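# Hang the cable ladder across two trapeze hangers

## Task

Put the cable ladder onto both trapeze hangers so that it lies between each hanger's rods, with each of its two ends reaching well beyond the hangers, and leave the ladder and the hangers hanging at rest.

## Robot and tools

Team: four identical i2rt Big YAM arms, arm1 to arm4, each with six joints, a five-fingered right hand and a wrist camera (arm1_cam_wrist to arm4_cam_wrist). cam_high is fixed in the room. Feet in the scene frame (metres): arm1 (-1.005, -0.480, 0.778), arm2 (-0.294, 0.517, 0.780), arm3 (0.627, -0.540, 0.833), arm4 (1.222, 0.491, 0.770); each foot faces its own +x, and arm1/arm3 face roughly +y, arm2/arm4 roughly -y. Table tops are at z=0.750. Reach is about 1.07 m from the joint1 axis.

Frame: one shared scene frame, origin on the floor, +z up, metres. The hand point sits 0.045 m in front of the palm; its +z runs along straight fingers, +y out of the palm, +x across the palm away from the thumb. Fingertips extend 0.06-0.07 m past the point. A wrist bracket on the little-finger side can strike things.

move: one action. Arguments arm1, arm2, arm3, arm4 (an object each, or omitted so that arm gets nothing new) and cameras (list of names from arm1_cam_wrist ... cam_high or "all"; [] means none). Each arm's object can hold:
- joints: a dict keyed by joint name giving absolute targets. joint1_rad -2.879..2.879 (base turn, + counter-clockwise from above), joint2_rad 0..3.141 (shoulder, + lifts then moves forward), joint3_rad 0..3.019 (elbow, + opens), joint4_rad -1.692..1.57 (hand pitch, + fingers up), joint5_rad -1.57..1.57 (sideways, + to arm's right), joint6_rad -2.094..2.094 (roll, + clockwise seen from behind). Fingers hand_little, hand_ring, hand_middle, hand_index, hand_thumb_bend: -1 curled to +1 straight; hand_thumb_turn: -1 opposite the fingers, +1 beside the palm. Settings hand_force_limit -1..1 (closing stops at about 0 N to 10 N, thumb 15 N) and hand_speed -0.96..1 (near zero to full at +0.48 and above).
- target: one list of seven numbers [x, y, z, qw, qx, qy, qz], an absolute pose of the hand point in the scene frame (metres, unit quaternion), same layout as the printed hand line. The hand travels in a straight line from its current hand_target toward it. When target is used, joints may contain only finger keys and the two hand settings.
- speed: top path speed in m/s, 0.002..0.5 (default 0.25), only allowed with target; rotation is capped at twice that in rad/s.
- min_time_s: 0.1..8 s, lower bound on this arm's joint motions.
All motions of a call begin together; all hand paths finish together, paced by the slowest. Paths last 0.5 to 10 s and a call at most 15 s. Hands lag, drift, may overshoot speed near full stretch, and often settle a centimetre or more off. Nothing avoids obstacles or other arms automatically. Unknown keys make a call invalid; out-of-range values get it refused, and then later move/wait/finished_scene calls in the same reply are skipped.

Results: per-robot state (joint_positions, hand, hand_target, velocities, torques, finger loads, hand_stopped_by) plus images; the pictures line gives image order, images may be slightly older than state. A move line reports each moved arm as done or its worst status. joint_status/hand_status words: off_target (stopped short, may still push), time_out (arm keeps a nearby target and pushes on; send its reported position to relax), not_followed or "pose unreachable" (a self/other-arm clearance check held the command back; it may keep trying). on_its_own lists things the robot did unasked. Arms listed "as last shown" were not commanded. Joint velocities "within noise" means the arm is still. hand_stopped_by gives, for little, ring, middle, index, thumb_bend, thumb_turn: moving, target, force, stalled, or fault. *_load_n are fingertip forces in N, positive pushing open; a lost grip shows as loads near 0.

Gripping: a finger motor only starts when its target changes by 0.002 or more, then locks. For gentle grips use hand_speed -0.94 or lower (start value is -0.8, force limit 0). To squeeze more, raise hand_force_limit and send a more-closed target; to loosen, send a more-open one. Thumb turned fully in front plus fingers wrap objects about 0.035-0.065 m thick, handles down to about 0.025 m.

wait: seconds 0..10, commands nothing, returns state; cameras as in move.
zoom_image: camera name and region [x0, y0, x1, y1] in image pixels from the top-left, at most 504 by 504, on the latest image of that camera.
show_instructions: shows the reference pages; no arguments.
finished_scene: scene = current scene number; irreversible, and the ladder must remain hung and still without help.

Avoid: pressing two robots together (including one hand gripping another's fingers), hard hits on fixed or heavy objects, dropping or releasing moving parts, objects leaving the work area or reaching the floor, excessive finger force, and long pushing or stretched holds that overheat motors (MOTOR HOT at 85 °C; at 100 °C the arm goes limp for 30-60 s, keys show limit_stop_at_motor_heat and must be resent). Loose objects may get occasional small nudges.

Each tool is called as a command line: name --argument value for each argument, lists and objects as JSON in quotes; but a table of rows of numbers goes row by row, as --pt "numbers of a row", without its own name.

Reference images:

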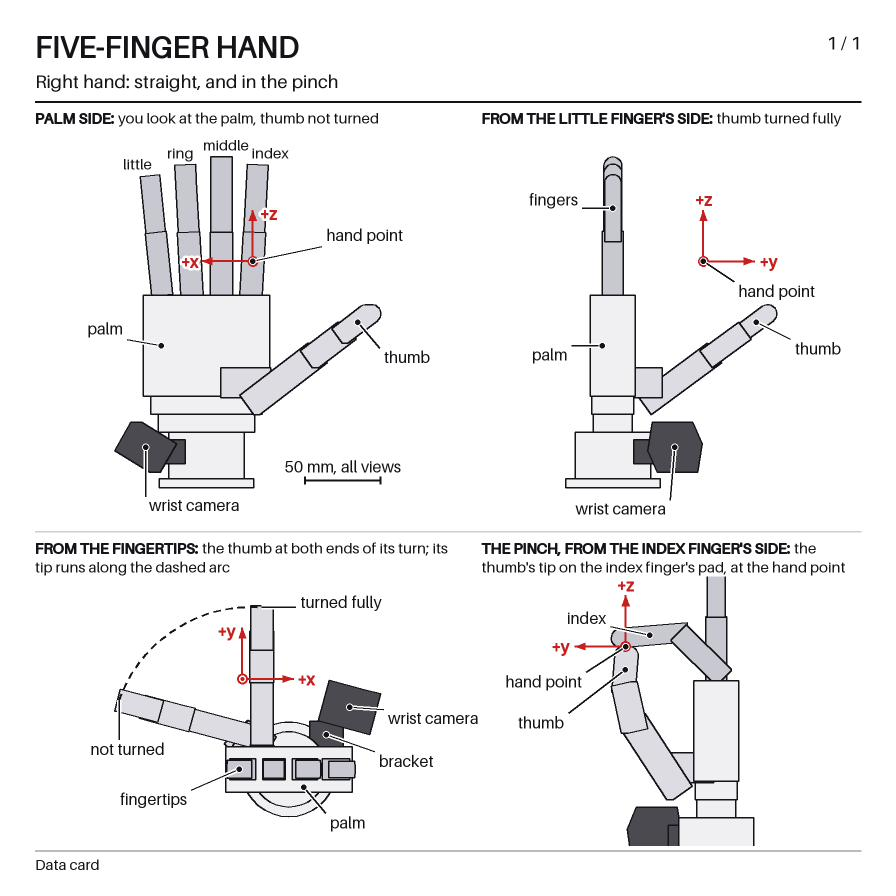

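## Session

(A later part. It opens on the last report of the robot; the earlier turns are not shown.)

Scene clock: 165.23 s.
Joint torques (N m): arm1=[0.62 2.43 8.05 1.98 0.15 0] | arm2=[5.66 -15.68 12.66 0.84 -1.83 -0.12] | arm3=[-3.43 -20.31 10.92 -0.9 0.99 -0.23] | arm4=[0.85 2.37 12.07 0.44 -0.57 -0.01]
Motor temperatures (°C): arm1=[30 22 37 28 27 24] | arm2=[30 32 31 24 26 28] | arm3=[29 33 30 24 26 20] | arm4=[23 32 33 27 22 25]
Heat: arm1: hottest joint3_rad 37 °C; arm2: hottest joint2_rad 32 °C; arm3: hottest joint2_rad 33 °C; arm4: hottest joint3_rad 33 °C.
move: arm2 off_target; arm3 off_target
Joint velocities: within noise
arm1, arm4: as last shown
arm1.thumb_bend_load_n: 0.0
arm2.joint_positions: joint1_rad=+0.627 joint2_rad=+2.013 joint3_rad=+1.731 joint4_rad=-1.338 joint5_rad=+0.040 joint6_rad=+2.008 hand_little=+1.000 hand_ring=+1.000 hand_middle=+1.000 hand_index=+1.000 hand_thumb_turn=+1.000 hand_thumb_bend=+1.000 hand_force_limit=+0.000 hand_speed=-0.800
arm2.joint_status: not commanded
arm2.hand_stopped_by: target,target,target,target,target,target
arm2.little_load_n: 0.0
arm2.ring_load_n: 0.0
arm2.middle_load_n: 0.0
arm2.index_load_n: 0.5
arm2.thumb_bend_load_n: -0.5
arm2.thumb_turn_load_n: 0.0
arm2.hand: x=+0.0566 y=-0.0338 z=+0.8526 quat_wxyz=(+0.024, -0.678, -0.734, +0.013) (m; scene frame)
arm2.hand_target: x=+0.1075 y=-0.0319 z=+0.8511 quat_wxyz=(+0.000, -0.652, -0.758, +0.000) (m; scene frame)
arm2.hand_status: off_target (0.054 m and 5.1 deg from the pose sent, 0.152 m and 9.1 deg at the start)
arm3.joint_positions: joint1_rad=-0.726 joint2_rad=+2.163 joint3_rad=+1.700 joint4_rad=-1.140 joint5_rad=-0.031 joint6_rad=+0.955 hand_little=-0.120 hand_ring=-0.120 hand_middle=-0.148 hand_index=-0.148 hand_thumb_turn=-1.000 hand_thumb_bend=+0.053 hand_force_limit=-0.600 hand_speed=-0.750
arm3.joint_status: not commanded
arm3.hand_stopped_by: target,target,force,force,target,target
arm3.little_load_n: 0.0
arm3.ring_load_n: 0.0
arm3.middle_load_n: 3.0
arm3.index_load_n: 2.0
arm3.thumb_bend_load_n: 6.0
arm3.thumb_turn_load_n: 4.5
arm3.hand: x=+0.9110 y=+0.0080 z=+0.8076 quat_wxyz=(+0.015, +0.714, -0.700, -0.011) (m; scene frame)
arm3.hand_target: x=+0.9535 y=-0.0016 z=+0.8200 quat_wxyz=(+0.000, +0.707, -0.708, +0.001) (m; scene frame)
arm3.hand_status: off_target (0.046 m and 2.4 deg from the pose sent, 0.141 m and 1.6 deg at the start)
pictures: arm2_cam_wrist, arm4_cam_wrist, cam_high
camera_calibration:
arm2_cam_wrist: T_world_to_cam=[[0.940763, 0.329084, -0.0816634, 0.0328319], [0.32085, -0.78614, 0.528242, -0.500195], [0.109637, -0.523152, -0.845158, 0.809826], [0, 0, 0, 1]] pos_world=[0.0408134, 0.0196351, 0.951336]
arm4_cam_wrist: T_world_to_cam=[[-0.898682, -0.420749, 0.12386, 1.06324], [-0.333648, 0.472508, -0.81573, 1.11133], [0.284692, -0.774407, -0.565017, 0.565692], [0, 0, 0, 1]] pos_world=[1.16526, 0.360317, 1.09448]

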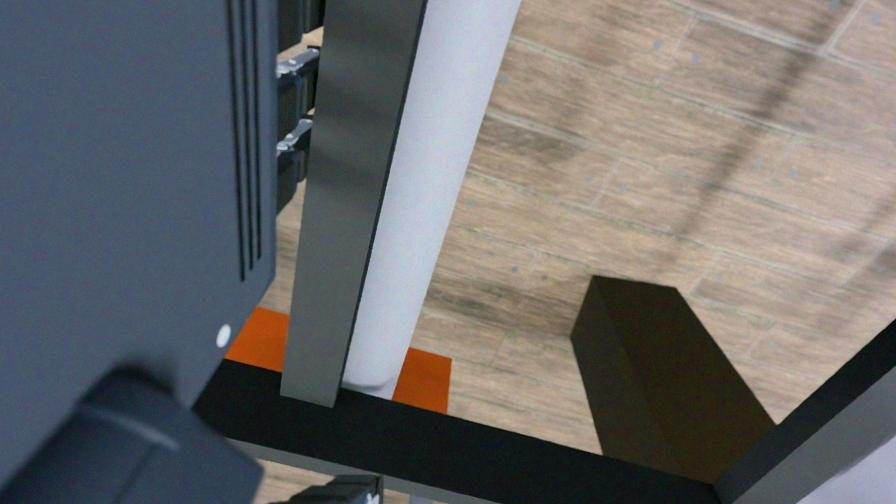

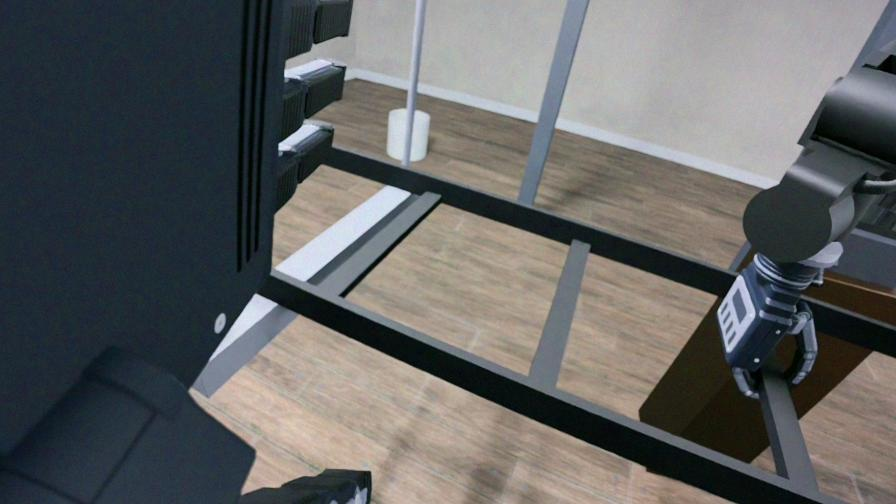

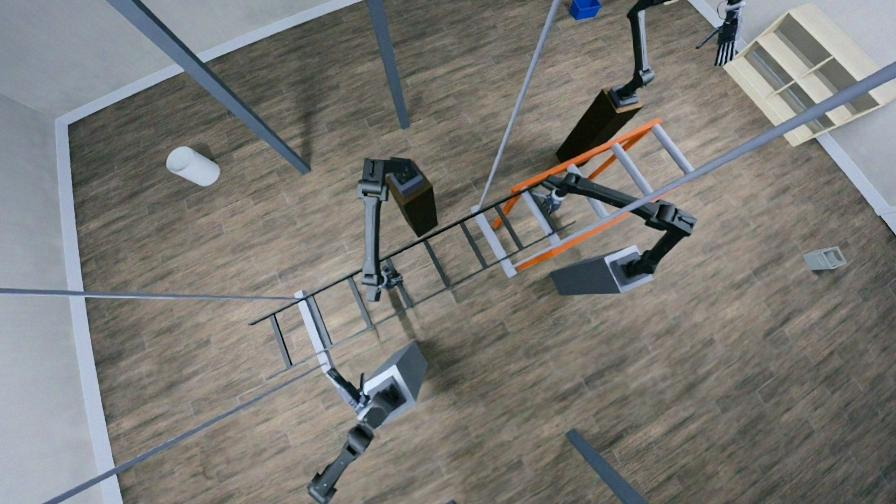

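move --arm2 '{"target":[0.175,-0.036,0.862,0,0.6293,0.7771,0],"speed":0.12}' --arm3 '{"target":[1.02,-0.015,0.82,0,0.7071,-0.7071,0],"speed":0.12}' --cameras '["arm2_cam_wrist","arm4_cam_wrist","cam_high"]'

Scene clock: 167.83 s.
Joint torques (N m): arm1=[0.56 2.2 8.09 1.99 0.15 -0.02] | arm2=[4.13 -18.32 12.41 0.7 -0.82 -0.09] | arm3=[-0.91 -21.19 11.04 -0.7 0.31 -0.14] | arm4=[1.03 2.2 12.01 0.47 -0.57 0.01]
Motor temperatures (°C): arm1=[30 22 37 28 27 24] | arm2=[30 32 31 24 27 28] | arm3=[29 33 31 24 26 20] | arm4=[23 32 33 27 22 25]
Heat: arm1: hottest joint3_rad 37 °C; arm2: hottest joint2_rad 32 °C; arm3: hottest joint2_rad 33 °C; arm4: hottest joint3_rad 33 °C.
move: arm2 off_target; arm3 off_target
Joint velocities: within noise
arm1.joint_positions: joint1_rad=+0.216 joint2_rad=+0.625 joint3_rad=+1.335 joint4_rad=-1.420 joint5_rad=+0.160 joint6_rad=-1.240 hand_little=+1.000 hand_ring=+1.000 hand_middle=+1.000 hand_index=+1.000 hand_thumb_turn=+1.000 hand_thumb_bend=+1.000 hand_force_limit=+0.000 hand_speed=-0.800
arm1.joint_status: not commanded
arm1.hand_stopped_by: target,target,target,target,target,target
arm1.little_load_n: 0.0
arm1.ring_load_n: 0.0
arm1.middle_load_n: 0.0
arm1.index_load_n: 0.0
arm1.thumb_bend_load_n: 0.0
arm1.thumb_turn_load_n: 0.0
arm1.hand: x=-0.9364 y=-0.2680 z=+1.2280 quat_wxyz=(-0.306, +0.744, +0.519, +0.290) (m; scene frame)
arm1.hand_target: x=-0.9363 y=-0.2686 z=+1.2356 quat_wxyz=(-0.313, +0.741, +0.516, +0.295) (m; scene frame)
arm1.hand_status: not commanded
arm2.joint_positions: joint1_rad=+0.724 joint2_rad=+2.138 joint3_rad=+1.961 joint4_rad=-1.445 joint5_rad=+0.016 joint6_rad=+2.024 hand_little=+1.000 hand_ring=+1.000 hand_middle=+1.000 hand_index=+1.000 hand_thumb_turn=+1.000 hand_thumb_bend=+1.000 hand_force_limit=+0.000 hand_speed=-0.800
arm2.joint_status: not commanded
arm2.hand_stopped_by: target,target,target,target,target,target
arm2.little_load_n: 0.0
arm2.ring_load_n: 0.0
arm2.middle_load_n: 0.0
arm2.index_load_n: 0.0
arm2.thumb_bend_load_n: 0.0
arm2.thumb_turn_load_n: 0.0
arm2.hand: x=+0.1384 y=-0.0329 z=+0.8624 quat_wxyz=(+0.021, -0.648, -0.761, +0.003) (m; scene frame)
arm2.hand_target: x=+0.1735 y=-0.0336 z=+0.8625 quat_wxyz=(+0.000, -0.629, -0.777, +0.000) (m; scene frame)
arm2.hand_status: off_target (0.037 m and 3.7 deg from the pose sent, 0.119 m and 8.1 deg at the start; pose on its path clipped on 9 of 63 steps)
arm3.joint_positions: joint1_rad=-0.845 joint2_rad=+2.244 joint3_rad=+1.849 joint4_rad=-1.208 joint5_rad=-0.012 joint6_rad=+0.854 hand_little=-0.120 hand_ring=-0.120 hand_middle=-0.148 hand_index=-0.148 hand_thumb_turn=-1.000 hand_thumb_bend=+0.051 hand_force_limit=-0.600 hand_speed=-0.750
arm3.joint_status: not commanded
arm3.hand_stopped_by: target,target,force,force,target,target
arm3.little_load_n: 0.0
arm3.ring_load_n: 0.0
arm3.middle_load_n: 3.5
arm3.index_load_n: 1.0
arm3.thumb_bend_load_n: 1.0
arm3.thumb_turn_load_n: 0.5
arm3.hand: x=+0.9943 y=-0.0137 z=+0.8079 quat_wxyz=(+0.013, +0.708, -0.706, -0.004) (m; scene frame)
arm3.hand_target: x=+1.0193 y=-0.0159 z=+0.8200 quat_wxyz=(+0.000, +0.707, -0.707, +0.000) (m; scene frame)
arm3.hand_status: off_target (0.028 m and 1.6 deg from the pose sent, 0.112 m and 2.4 deg at the start)
arm4: as last shown
pictures: arm2_cam_wrist, arm4_cam_wrist, cam_high
camera_calibration:
arm2_cam_wrist: T_world_to_cam=[[0.91259, 0.404485, -0.0597685, -0.0561162], [0.373513, -0.765239, 0.524306, -0.53406], [0.166336, -0.5008, -0.84943, 0.806154], [0, 0, 0, 1]] pos_world=[0.116597, 0.0177365, 0.961428]
arm4_cam_wrist: T_world_to_cam=[[-0.898682, -0.420749, 0.12386, 1.06324], [-0.333648, 0.472508, -0.81573, 1.11133], [0.284692, -0.774407, -0.565017, 0.565692], [0, 0, 0, 1]] pos_world=[1.16526, 0.360317, 1.09448]

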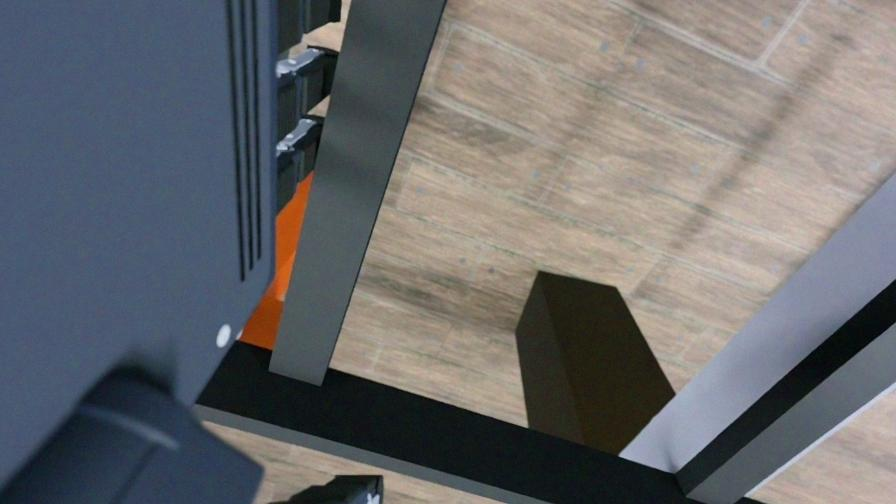

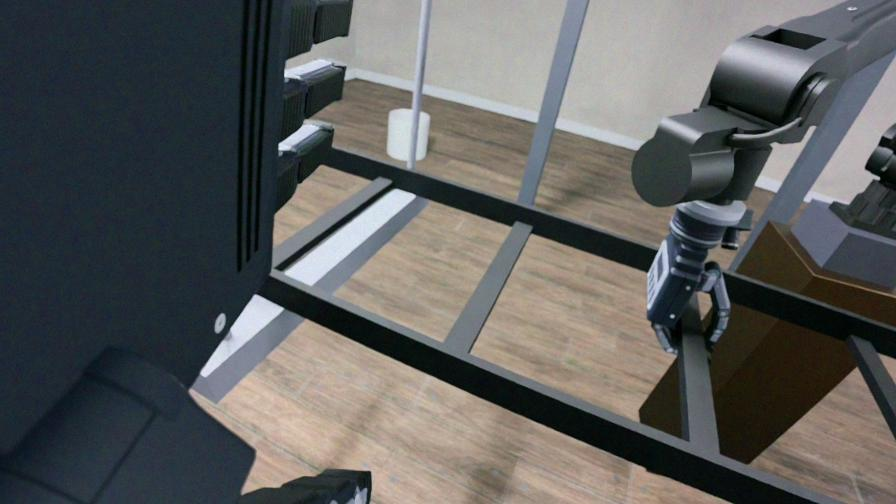

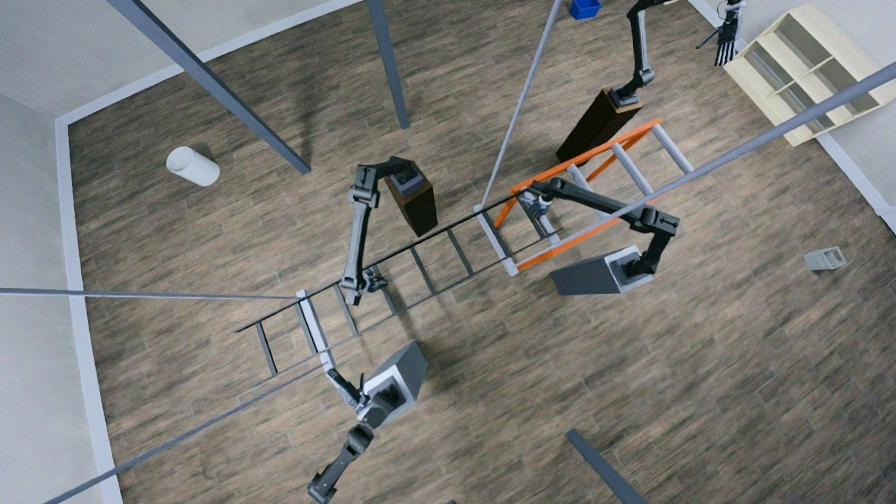

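move --arm2 '{"target":[0.24,-0.036,0.858,0,0.6088,0.7934,0],"speed":0.12}' --arm3 '{"target":[1.085,-0.02,0.82,0,0.7071,-0.7071,0],"speed":0.12}' --cameras '["arm2_cam_wrist","arm3_cam_wrist","arm4_cam_wrist","cam_high"]'

Scene clock: 169.87 s.
Joint torques (N m): arm1=[0.79 2.2 8.17 2 0.17 -0.04] | arm2=[5.89 -20.19 13.91 1.16 -1.47 -0.14] | arm3=[-2.96 -22.36 12.57 -0.16 0.8 -0.06] | arm4=[0.73 2.26 12.03 0.43 -0.57 0]
Motor temperatures (°C): arm1=[30 22 37 28 27 24] | arm2=[30 32 31 24 27 28] | arm3=[29 33 31 24 26 20] | arm4=[23 32 33 27 22 25]
Heat: arm1: hottest joint3_rad 37 °C; arm2: hottest joint2_rad 32 °C; arm3: hottest joint2_rad 33 °C; arm4: hottest joint3_rad 33 °C.
move: arm2 off_target; arm3 off_target
Joint velocities: within noise
arm1, arm4: as last shown
arm2.joint_positions: joint1_rad=+0.770 joint2_rad=+2.275 joint3_rad=+2.181 joint4_rad=-1.555 joint5_rad=+0.029 joint6_rad=+2.039 hand_little=+1.000 hand_ring=+1.000 hand_middle=+1.000 hand_index=+1.000 hand_thumb_turn=+1.000 hand_thumb_bend=+1.000 hand_force_limit=+0.000 hand_speed=-0.800
arm2.joint_status: not commanded
arm2.hand_stopped_by: target,target,target,target,target,target
arm2.little_load_n: 0.0
arm2.ring_load_n: 0.0
arm2.middle_load_n: 0.0
arm2.index_load_n: 0.5
arm2.thumb_bend_load_n: 0.0
arm2.thumb_turn_load_n: 0.0
arm2.hand: x=+0.1811 y=-0.0412 z=+0.8546 quat_wxyz=(+0.036, -0.636, -0.771, +0.007) (m; scene frame)
arm2.hand_target: x=+0.2362 y=-0.0312 z=+0.8595 quat_wxyz=(-0.001, -0.608, -0.794, +0.000) (m; scene frame)
arm2.hand_status: off_target (0.059 m and 5.8 deg from the pose sent, 0.102 m and 6.3 deg at the start)
arm3.joint_positions: joint1_rad=-0.895 joint2_rad=+2.360 joint3_rad=+2.058 joint4_rad=-1.333 joint5_rad=-0.024 joint6_rad=+0.773 hand_little=-0.120 hand_ring=-0.120 hand_middle=-0.148 hand_index=-0.148 hand_thumb_turn=-1.000 hand_thumb_bend=+0.052 hand_force_limit=-0.600 hand_speed=-0.750
arm3.joint_status: not commanded
arm3.hand_stopped_by: target,target,force,force,target,target
arm3.little_load_n: 1.5
arm3.ring_load_n: 0.0
arm3.middle_load_n: 2.5
arm3.index_load_n: 0.0
arm3.thumb_bend_load_n: 6.5
arm3.thumb_turn_load_n: 3.0
arm3.hand: x=+1.0374 y=-0.0136 z=+0.8086 quat_wxyz=(+0.029, +0.718, -0.695, -0.011) (m; scene frame)
arm3.hand_target: x=+1.0830 y=-0.0225 z=+0.8208 quat_wxyz=(+0.000, +0.707, -0.708, +0.001) (m; scene frame)
arm3.hand_status: off_target (0.049 m and 4.0 deg from the pose sent, 0.092 m and 1.5 deg at the start)
pictures: arm2_cam_wrist, arm3_cam_wrist, arm4_cam_wrist, cam_high
camera_calibration:
arm2_cam_wrist: T_world_to_cam=[[0.897768, 0.433306, -0.0791148, -0.0717078], [0.411114, -0.759835, 0.503623, -0.54124], [0.158109, -0.484662, -0.860293, 0.799705], [0, 0, 0, 1]] pos_world=[0.160448, 0.0074045, 0.954889]
arm3_cam_wrist: T_world_to_cam=[[-0.942041, -0.333348, 0.0379251, 0.941519], [-0.261315, 0.799934, 0.540204, -0.16249], [-0.210413, 0.498984, -0.840679, 1.02273], [0, 0, 0, 1]] pos_world=[1.05968, -0.0664897, 0.911857]
arm4_cam_wrist: T_world_to_cam=[[-0.898682, -0.420749, 0.12386, 1.06324], [-0.333648, 0.472508, -0.81573, 1.11133], [0.284692, -0.774407, -0.565017, 0.565692], [0, 0, 0, 1]] pos_world=[1.16526, 0.360317, 1.09448]

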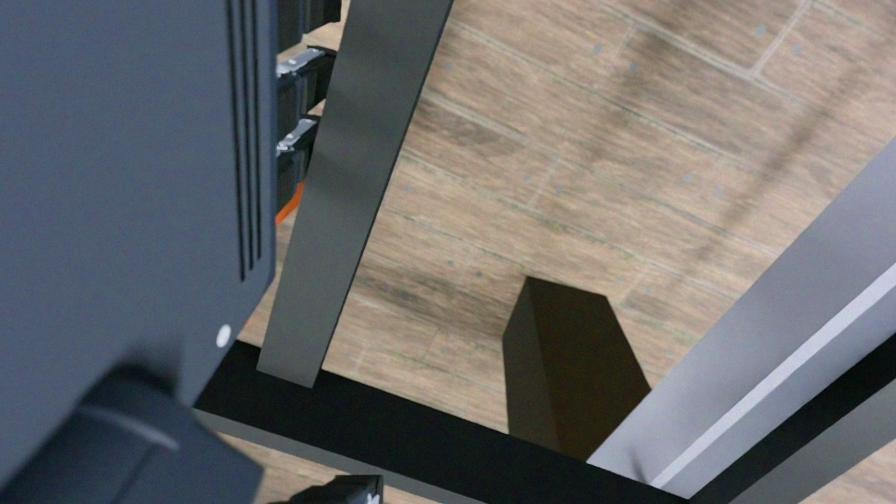

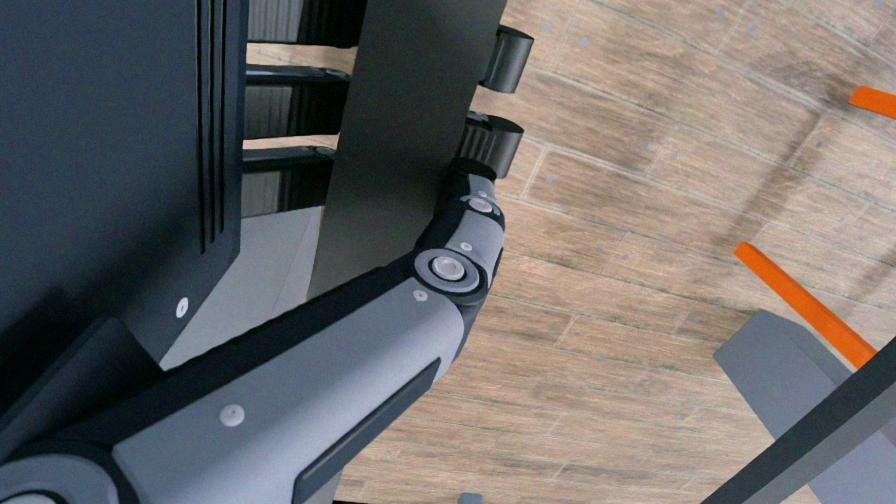

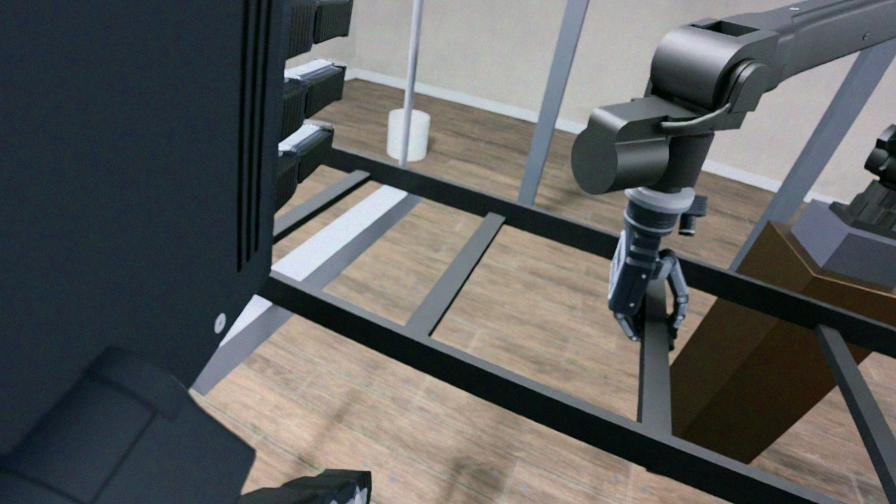

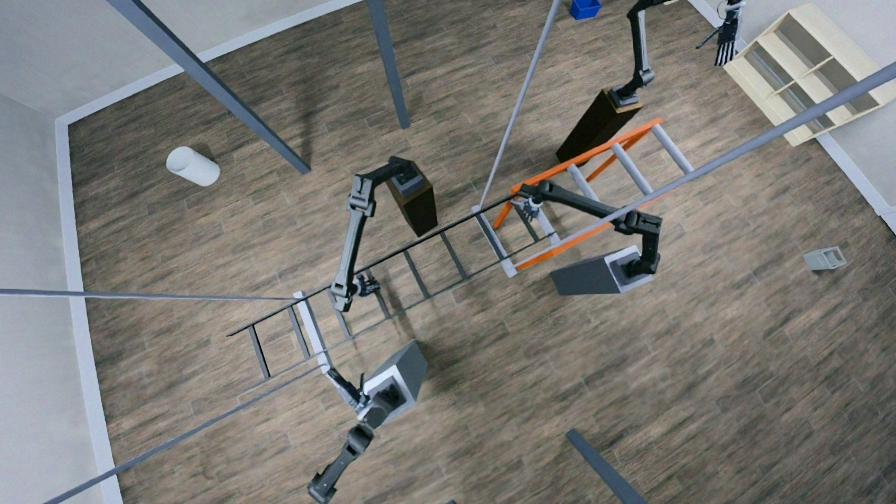

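move --arm2 '{"target":[0.285,-0.036,0.862,0,0.6088,0.7934,0],"speed":0.12}' --arm3 '{"target":[1.125,-0.02,0.82,0,0.7071,-0.7071,0],"speed":0.12}' --cameras '["arm2_cam_wrist","arm4_cam_wrist","cam_high"]'

Scene clock: 172.03 s.
Joint torques (N m): arm1=[0.91 2.14 8.06 1.95 0.16 0.01] | arm2=[5.36 -22.59 14.22 1.57 -1.43 -0.01] | arm3=[-2.26 -23.47 12.68 -0.05 0.7 -0.03] | arm4=[0.85 2.32 12.03 0.4 -0.56 0]
Motor temperatures (°C): arm1=[30 22 37 27 27 24] | arm2=[30 32 32 24 27 28] | arm3=[29 33 31 24 26 20] | arm4=[23 32 33 27 22 25]
Heat: arm1: hottest joint3_rad 37 °C; arm2: hottest joint2_rad 32 °C; arm3: hottest joint2_rad 33 °C; arm4: hottest joint3_rad 33 °C.
move: arm2 off_target; arm3 off_target
Joint velocities: within noise
arm1, arm4: as last shown
arm2.joint_positions: joint1_rad=+0.821 joint2_rad=+2.424 joint3_rad=+2.454 joint4_rad=-1.695 joint5_rad=+0.027 joint6_rad=+2.078 hand_little=+1.000 hand_ring=+1.000 hand_middle=+1.000 hand_index=+1.000 hand_thumb_turn=+1.000 hand_thumb_bend=+1.000 hand_force_limit=+0.000 hand_speed=-0.800
arm2.joint_status: not commanded
arm2.hand_stopped_by: target,target,target,target,target,target
arm2.little_load_n: 0.0
arm2.ring_load_n: -0.5
arm2.middle_load_n: 0.0
arm2.index_load_n: 0.5
arm2.thumb_bend_load_n: 0.0
arm2.thumb_turn_load_n: 0.0
arm2.hand: x=+0.2281 y=-0.0413 z=+0.8550 quat_wxyz=(+0.044, -0.631, -0.775, +0.006) (m; scene frame)
arm2.hand_target: x=+0.2808 y=-0.0311 z=+0.8636 quat_wxyz=(-0.001, -0.608, -0.794, -0.001) (m; scene frame)
arm2.hand_status: off_target (0.058 m and 6.1 deg from the pose sent, 0.104 m and 5.8 deg at the start)
arm3.joint_positions: joint1_rad=-0.940 joint2_rad=+2.473 joint3_rad=+2.274 joint4_rad=-1.432 joint5_rad=-0.021 joint6_rad=+0.735 hand_little=-0.120 hand_ring=-0.120 hand_middle=-0.148 hand_index=-0.148 hand_thumb_turn=-1.000 hand_thumb_bend=+0.052 hand_force_limit=-0.600 hand_speed=-0.750
arm3.joint_status: not commanded
arm3.hand_stopped_by: target,target,force,force,target,target
arm3.little_load_n: 0.0
arm3.ring_load_n: 0.0
arm3.middle_load_n: 1.5
arm3.index_load_n: 0.0
arm3.thumb_bend_load_n: 6.5
arm3.thumb_turn_load_n: 3.0
arm3.hand: x=+1.0842 y=-0.0123 z=+0.8095 quat_wxyz=(+0.026, +0.716, -0.698, -0.010) (m; scene frame)
arm3.hand_target: x=+1.1232 y=-0.0220 z=+0.8207 quat_wxyz=(-0.001, +0.707, -0.708, +0.001) (m; scene frame)
arm3.hand_status: off_target (0.043 m and 3.6 deg from the pose sent, 0.088 m and 4.0 deg at the start)
arm4.index_load_n: 0.5
pictures: arm2_cam_wrist, arm4_cam_wrist, cam_high
camera_calibration:
arm2_cam_wrist: T_world_to_cam=[[0.891506, 0.445065, -0.0844664, -0.107358], [0.425942, -0.760053, 0.490809, -0.553281], [0.154243, -0.473536, -0.867163, 0.799709], [0, 0, 0, 1]] pos_world=[0.208026, 0.00595003, 0.955966]
arm4_cam_wrist: T_world_to_cam=[[-0.898682, -0.420749, 0.12386, 1.06324], [-0.333648, 0.472508, -0.81573, 1.11133], [0.284692, -0.774407, -0.565017, 0.565692], [0, 0, 0, 1]] pos_world=[1.16526, 0.360317, 1.09448]

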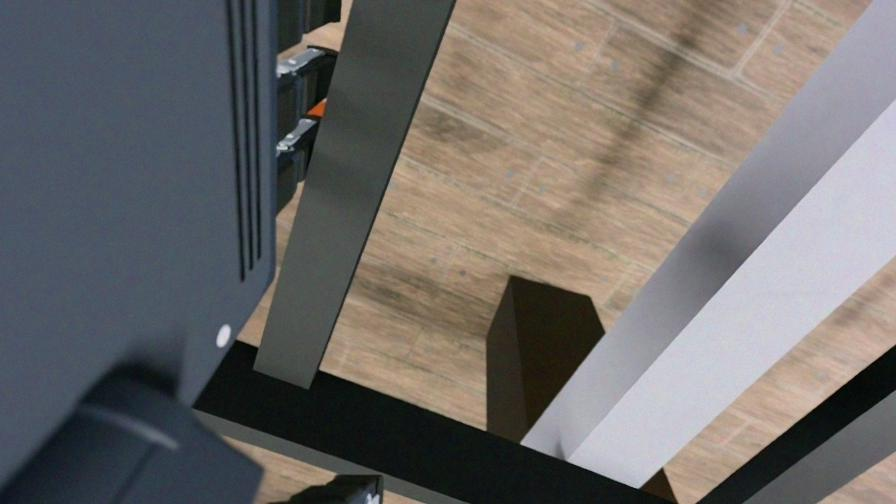

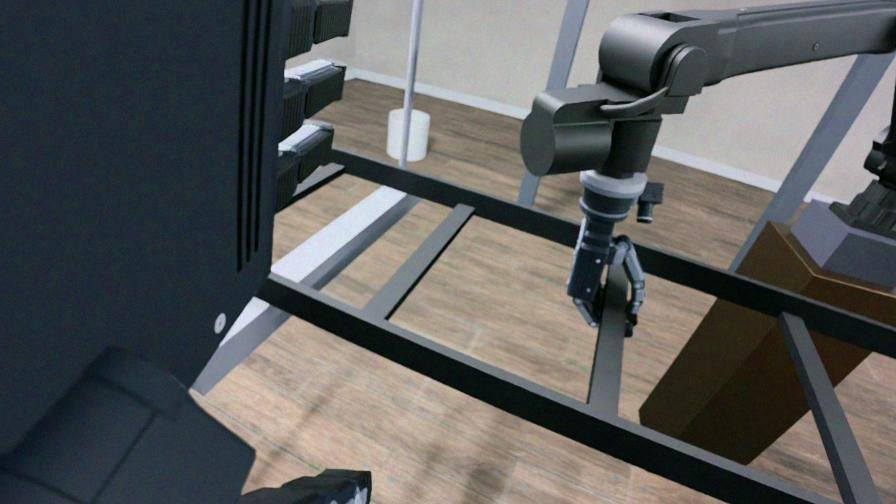

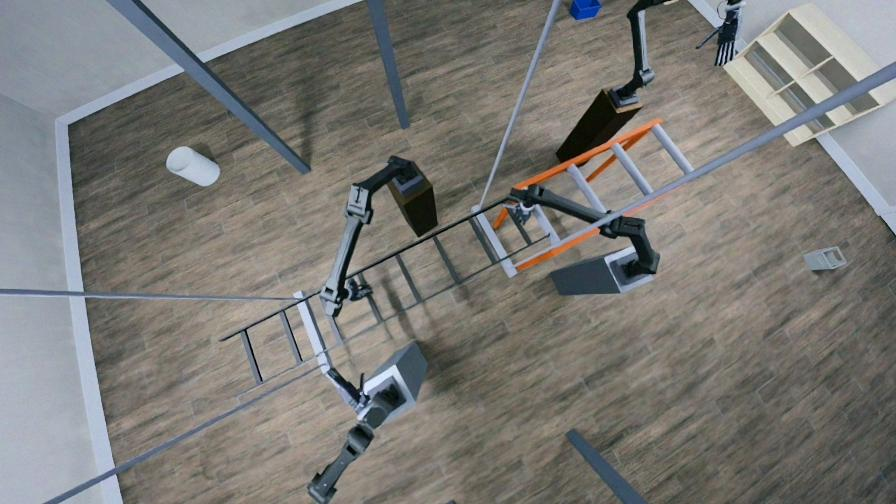

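move --arm2 '{"target":[0.215,-0.036,0.87,0,0.6088,0.7934,0],"speed":0.06}' --arm3 '{"target":[1.08,-0.02,0.80,0,0.7071,-0.7071,0],"speed":0.06}' --cameras '["arm2_cam_wrist","arm4_cam_wrist","cam_high"]'

Scene clock: 174.37 s.
Joint torques (N m): arm1=[0.73 1.61 8.12 1.96 0.18 0] | arm2=[0.79 -26.99 7.12 0.4 -0.55 -0.13] | arm3=[0.21 -23.71 7.01 0.62 0.56 0.19] | arm4=[0.79 2.32 11.99 0.43 -0.57 0]
Motor temperatures (°C): arm1=[30 22 37 27 27 24] | arm2=[30 32 32 24 27 27] | arm3=[29 33 31 24 26 19] | arm4=[23 32 33 27 22 25]
Heat: arm1: hottest joint3_rad 37 °C; arm2: hottest joint2_rad 32 °C; arm3: hottest joint2_rad 33 °C; arm4: hottest joint3_rad 33 °C.
move: arm2 off_target; arm3 off_target
Joint velocities: within noise
arm1, arm4: as last shown
arm2.joint_positions: joint1_rad=+0.796 joint2_rad=+2.306 joint3_rad=+2.227 joint4_rad=-1.534 joint5_rad=+0.010 joint6_rad=+2.021 hand_little=+1.000 hand_ring=+1.000 hand_middle=+1.000 hand_index=+1.000 hand_thumb_turn=+1.000 hand_thumb_bend=+1.000 hand_force_limit=+0.000 hand_speed=-0.800
arm2.joint_status: not commanded
arm2.hand_stopped_by: target,target,target,target,target,target
arm2.little_load_n: 0.0
arm2.ring_load_n: 0.0
arm2.middle_load_n: 0.0
arm2.index_load_n: 0.5
arm2.thumb_bend_load_n: 0.0
arm2.thumb_turn_load_n: 0.0
arm2.hand: x=+0.2098 y=-0.0391 z=+0.8533 quat_wxyz=(+0.016, -0.620, -0.785, +0.002) (m; scene frame)
arm2.hand_target: x=+0.2149 y=-0.0360 z=+0.8699 quat_wxyz=(+0.000, -0.609, -0.793, +0.000) (m; scene frame)
arm2.hand_status: off_target (0.018 m and 2.4 deg from the pose sent, 0.021 m and 6.1 deg at the start)
arm3.joint_positions: joint1_rad=-0.925 joint2_rad=+2.389 joint3_rad=+2.109 joint4_rad=-1.307 joint5_rad=-0.020 joint6_rad=+0.752 hand_little=-0.120 hand_ring=-0.120 hand_middle=-0.148 hand_index=-0.148 hand_thumb_turn=-1.000 hand_thumb_bend=+0.052 hand_force_limit=-0.600 hand_speed=-0.750
arm3.joint_status: not commanded
arm3.hand_stopped_by: target,target,force,force,target,target
arm3.little_load_n: 0.0
arm3.ring_load_n: 0.0
arm3.middle_load_n: 0.5
arm3.index_load_n: 0.0
arm3.thumb_bend_load_n: 3.5
arm3.thumb_turn_load_n: 2.0
arm3.hand: x=+1.0687 y=-0.0132 z=+0.8058 quat_wxyz=(+0.004, +0.715, -0.699, -0.009) (m; scene frame)
arm3.hand_target: x=+1.0798 y=-0.0201 z=+0.8000 quat_wxyz=(+0.000, +0.707, -0.707, +0.000) (m; scene frame)
arm3.hand_status: off_target (0.014 m and 1.7 deg from the pose sent, 0.013 m and 3.5 deg at the start)
arm4.index_load_n: 0.0
pictures: arm2_cam_wrist, arm4_cam_wrist, cam_high
camera_calibration:
arm2_cam_wrist: T_world_to_cam=[[0.880836, 0.470438, -0.0530611, -0.115816], [0.423811, -0.733616, 0.531217, -0.575977], [0.210978, -0.490403, -0.845573, 0.771098], [0, 0, 0, 1]] pos_world=[0.183435, 0.0100864, 0.951843]
arm4_cam_wrist: T_world_to_cam=[[-0.898682, -0.420749, 0.12386, 1.06324], [-0.333648, 0.472508, -0.81573, 1.11133], [0.284692, -0.774407, -0.565017, 0.565692], [0, 0, 0, 1]] pos_world=[1.16526, 0.360317, 1.09448]

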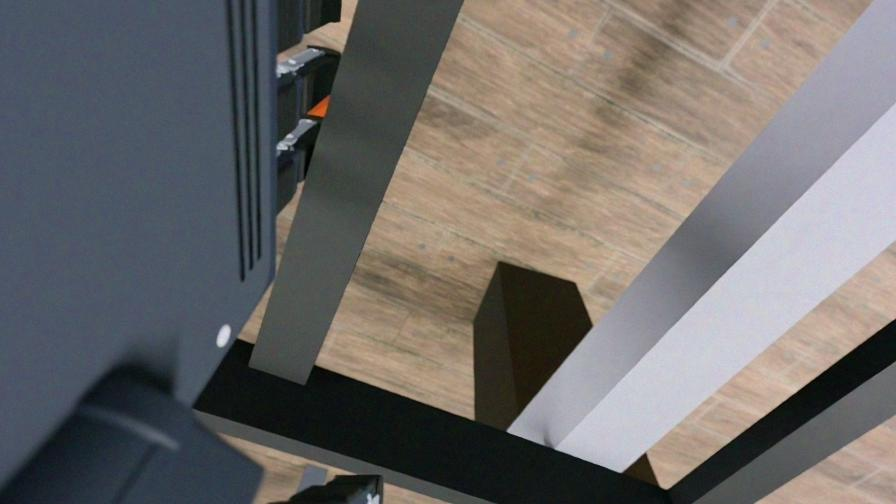

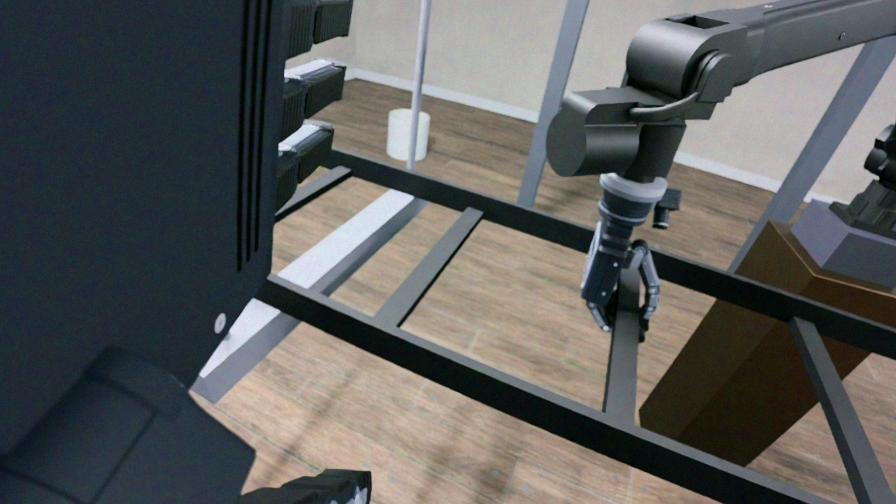

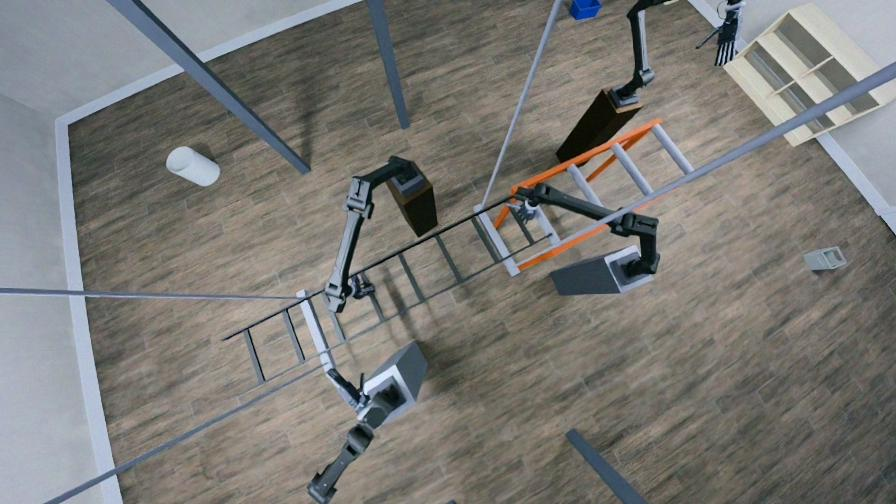

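move --arm2 '{"target":[0.18,-0.036,0.875,0,0.6088,0.7934,0],"speed":0.06}' --arm3 '{"target":[1.05,-0.02,0.80,0,0.7071,-0.7071,0],"speed":0.06}' --cameras '["arm4_cam_wrist"]'

move --arm3 '{"joints":{"hand_little":1,"hand_ring":1,"hand_middle":1,"hand_index":1,"hand_thumb_bend":1,"hand_speed":-0.3}}' --cameras '["arm4_cam_wrist","arm3_cam_wrist"]'

Scene clock: 176.27 s.
Joint torques (N m): arm1=[0.85 2.02 8.05 1.88 0.16 -0.02] | arm2=[0.03 -26.29 6.84 0.36 -0.24 -0.14] | arm3=[2.43 -23.36 6.78 0.21 0.02 0.2] | arm4=[1.03 2.08 12.03 0.36 -0.58 0]
Motor temperatures (°C): arm1=[30 22 37 27 27 24] | arm2=[30 32 32 24 27 27] | arm3=[29 33 31 24 26 19] | arm4=[23 32 33 27 22 25]
Heat: arm1: hottest joint3_rad 37 °C; arm2: hottest joint2_rad 32 °C; arm3: hottest joint2_rad 33 °C; arm4: hottest joint3_rad 33 °C.
move: arm2 off_target; arm3 done
Joint velocities: within noise
arm1, arm4: as last shown
arm2.joint_positions: joint1_rad=+0.766 joint2_rad=+2.227 joint3_rad=+2.102 joint4_rad=-1.484 joint5_rad=+0.003 joint6_rad=+1.975 hand_little=+1.000 hand_ring=+1.000 hand_middle=+1.000 hand_index=+1.000 hand_thumb_turn=+1.000 hand_thumb_bend=+1.000 hand_force_limit=+0.000 hand_speed=-0.800
arm2.joint_status: not commanded
arm2.hand_stopped_by: target,target,target,target,target,target
arm2.little_load_n: 0.0
arm2.ring_load_n: 0.0
arm2.middle_load_n: 0.0
arm2.index_load_n: 0.0
arm2.thumb_bend_load_n: 0.0
arm2.thumb_turn_load_n: 0.0
arm2.hand: x=+0.1825 y=-0.0338 z=+0.8598 quat_wxyz=(+0.013, -0.613, -0.790, -0.002) (m; scene frame)
arm2.hand_target: x=+0.1800 y=-0.0359 z=+0.8748 quat_wxyz=(+0.000, -0.609, -0.793, +0.000) (m; scene frame)
arm2.hand_status: off_target (0.016 m and 1.7 deg from the pose sent, 0.037 m and 2.5 deg at the start)
arm3.joint_positions: joint1_rad=-0.920 joint2_rad=+2.329 joint3_rad=+1.987 joint4_rad=-1.240 joint5_rad=-0.005 joint6_rad=+0.779 hand_little=-0.120 hand_ring=-0.120 hand_middle=-0.148 hand_index=-0.148 hand_thumb_turn=-1.000 hand_thumb_bend=+0.051 hand_force_limit=-0.600 hand_speed=-0.750
arm3.joint_status: not commanded
arm3.hand_stopped_by: target,target,force,force,target,target
arm3.little_load_n: 0.0
arm3.ring_load_n: 0.5
arm3.middle_load_n: 0.5
arm3.index_load_n: 0.0
arm3.thumb_bend_load_n: 0.0
arm3.thumb_turn_load_n: 0.0
arm3.hand: x=+1.0550 y=-0.0244 z=+0.8007 quat_wxyz=(+0.002, +0.708, -0.706, -0.001) (m; scene frame)
arm3.hand_target: x=+1.0499 y=-0.0201 z=+0.7999 quat_wxyz=(+0.000, +0.707, -0.707, +0.000) (m; scene frame)
arm3.hand_status: done (0.007 m and 0.3 deg from the pose sent, 0.021 m and 1.7 deg at the start)
pictures: arm4_cam_wrist
camera_calibration:
arm4_cam_wrist: T_world_to_cam=[[-0.898682, -0.420749, 0.12386, 1.06324], [-0.333648, 0.472508, -0.81573, 1.11133], [0.284692, -0.774407, -0.565017, 0.565692], [0, 0, 0, 1]] pos_world=[1.16526, 0.360317, 1.09448]

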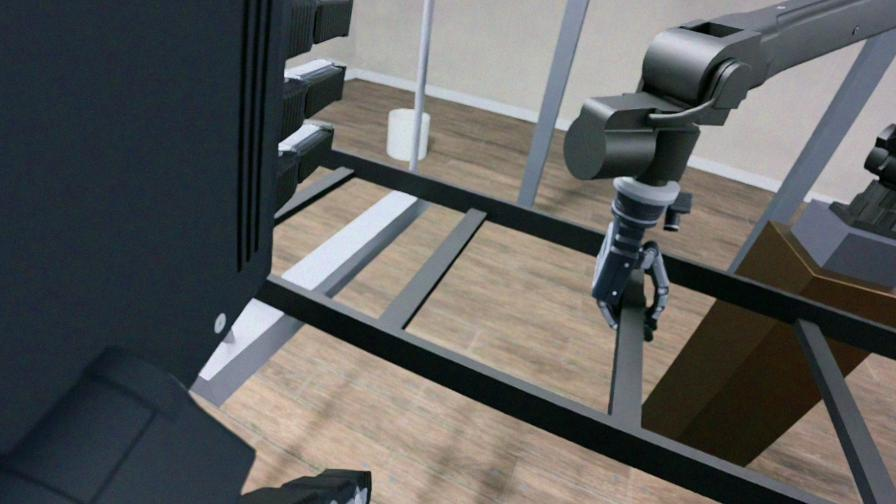

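Scene clock: 177.70 s.
Joint torques (N m): arm1=[0.79 2.26 8.06 1.89 0.15 -0.03] | arm2=[0.32 -26.58 7.09 0.42 -0.27 -0.11] | arm3=[2.67 -23.41 6.79 0.23 0.02 0.19] | arm4=[0.85 2.43 12.04 0.4 -0.55 0]
Motor temperatures (°C): arm1=[30 22 37 27 27 24] | arm2=[30 32 31 24 26 27] | arm3=[29 33 31 24 26 19] | arm4=[23 32 33 27 22 25]
Heat: arm1: hottest joint3_rad 37 °C; arm2: hottest joint2_rad 32 °C; arm3: hottest joint2_rad 33 °C; arm4: hottest joint3_rad 33 °C.
move: arm3 done
Joint velocities: within noise
arm1, arm2, arm4: as last shown
arm3.joint_positions: joint1_rad=-0.920 joint2_rad=+2.329 joint3_rad=+1.987 joint4_rad=-1.240 joint5_rad=-0.005 joint6_rad=+0.780 hand_little=+1.000 hand_ring=+1.000 hand_middle=+1.000 hand_index=+1.000 hand_thumb_turn=-1.000 hand_thumb_bend=+1.000 hand_force_limit=-0.600 hand_speed=-0.300
arm3.joint_status: all done
arm3.hand_stopped_by: target,target,target,target,target,target
arm3.little_load_n: 0.0
arm3.ring_load_n: 0.0
arm3.middle_load_n: 0.5
arm3.index_load_n: 0.0
arm3.thumb_bend_load_n: -0.5
arm3.thumb_turn_load_n: 0.0
arm3.hand: x=+1.0550 y=-0.0243 z=+0.8007 quat_wxyz=(+0.002, +0.708, -0.707, -0.001) (m; scene frame)
arm3.hand_target: x=+1.0499 y=-0.0201 z=+0.7999 quat_wxyz=(+0.000, +0.707, -0.707, +0.000) (m; scene frame)
arm3.hand_status: not commanded
pictures: arm3_cam_wrist, arm4_cam_wrist
camera_calibration:
arm3_cam_wrist: T_world_to_cam=[[-0.952547, -0.303859, -0.0180108, 1.01139], [-0.263901, 0.794901, 0.546341, -0.147295], [-0.151694, 0.525168, -0.837369, 0.961159], [0, 0, 0, 1]] pos_world=[1.07033, -0.080365, 0.903535]
arm4_cam_wrist: T_world_to_cam=[[-0.898682, -0.420749, 0.12386, 1.06324], [-0.333648, 0.472508, -0.81573, 1.11133], [0.284692, -0.774407, -0.565017, 0.565692], [0, 0, 0, 1]] pos_world=[1.16526, 0.360317, 1.09448]

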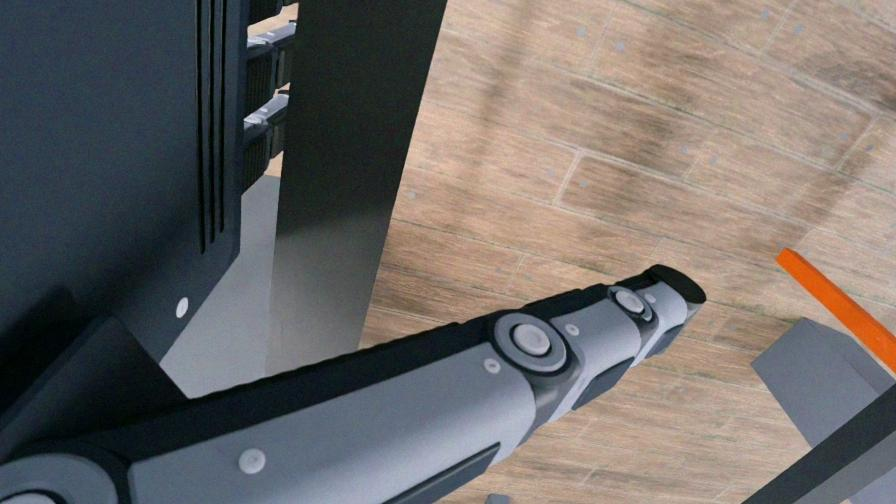

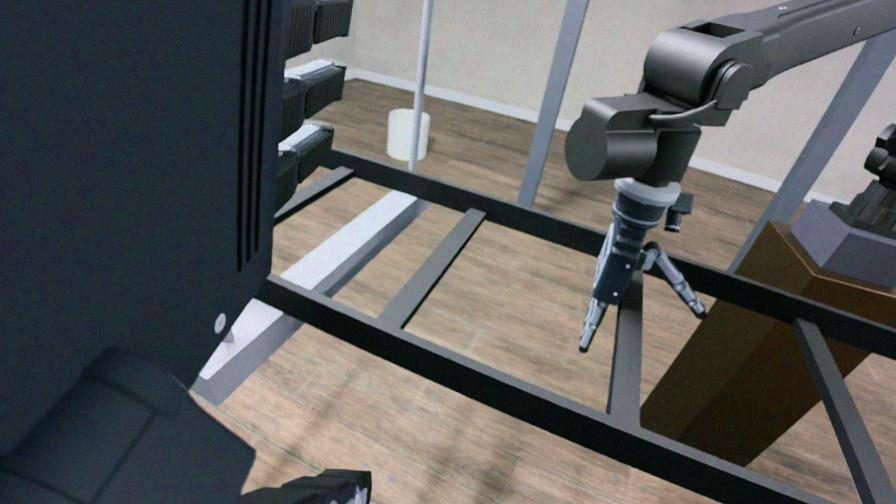

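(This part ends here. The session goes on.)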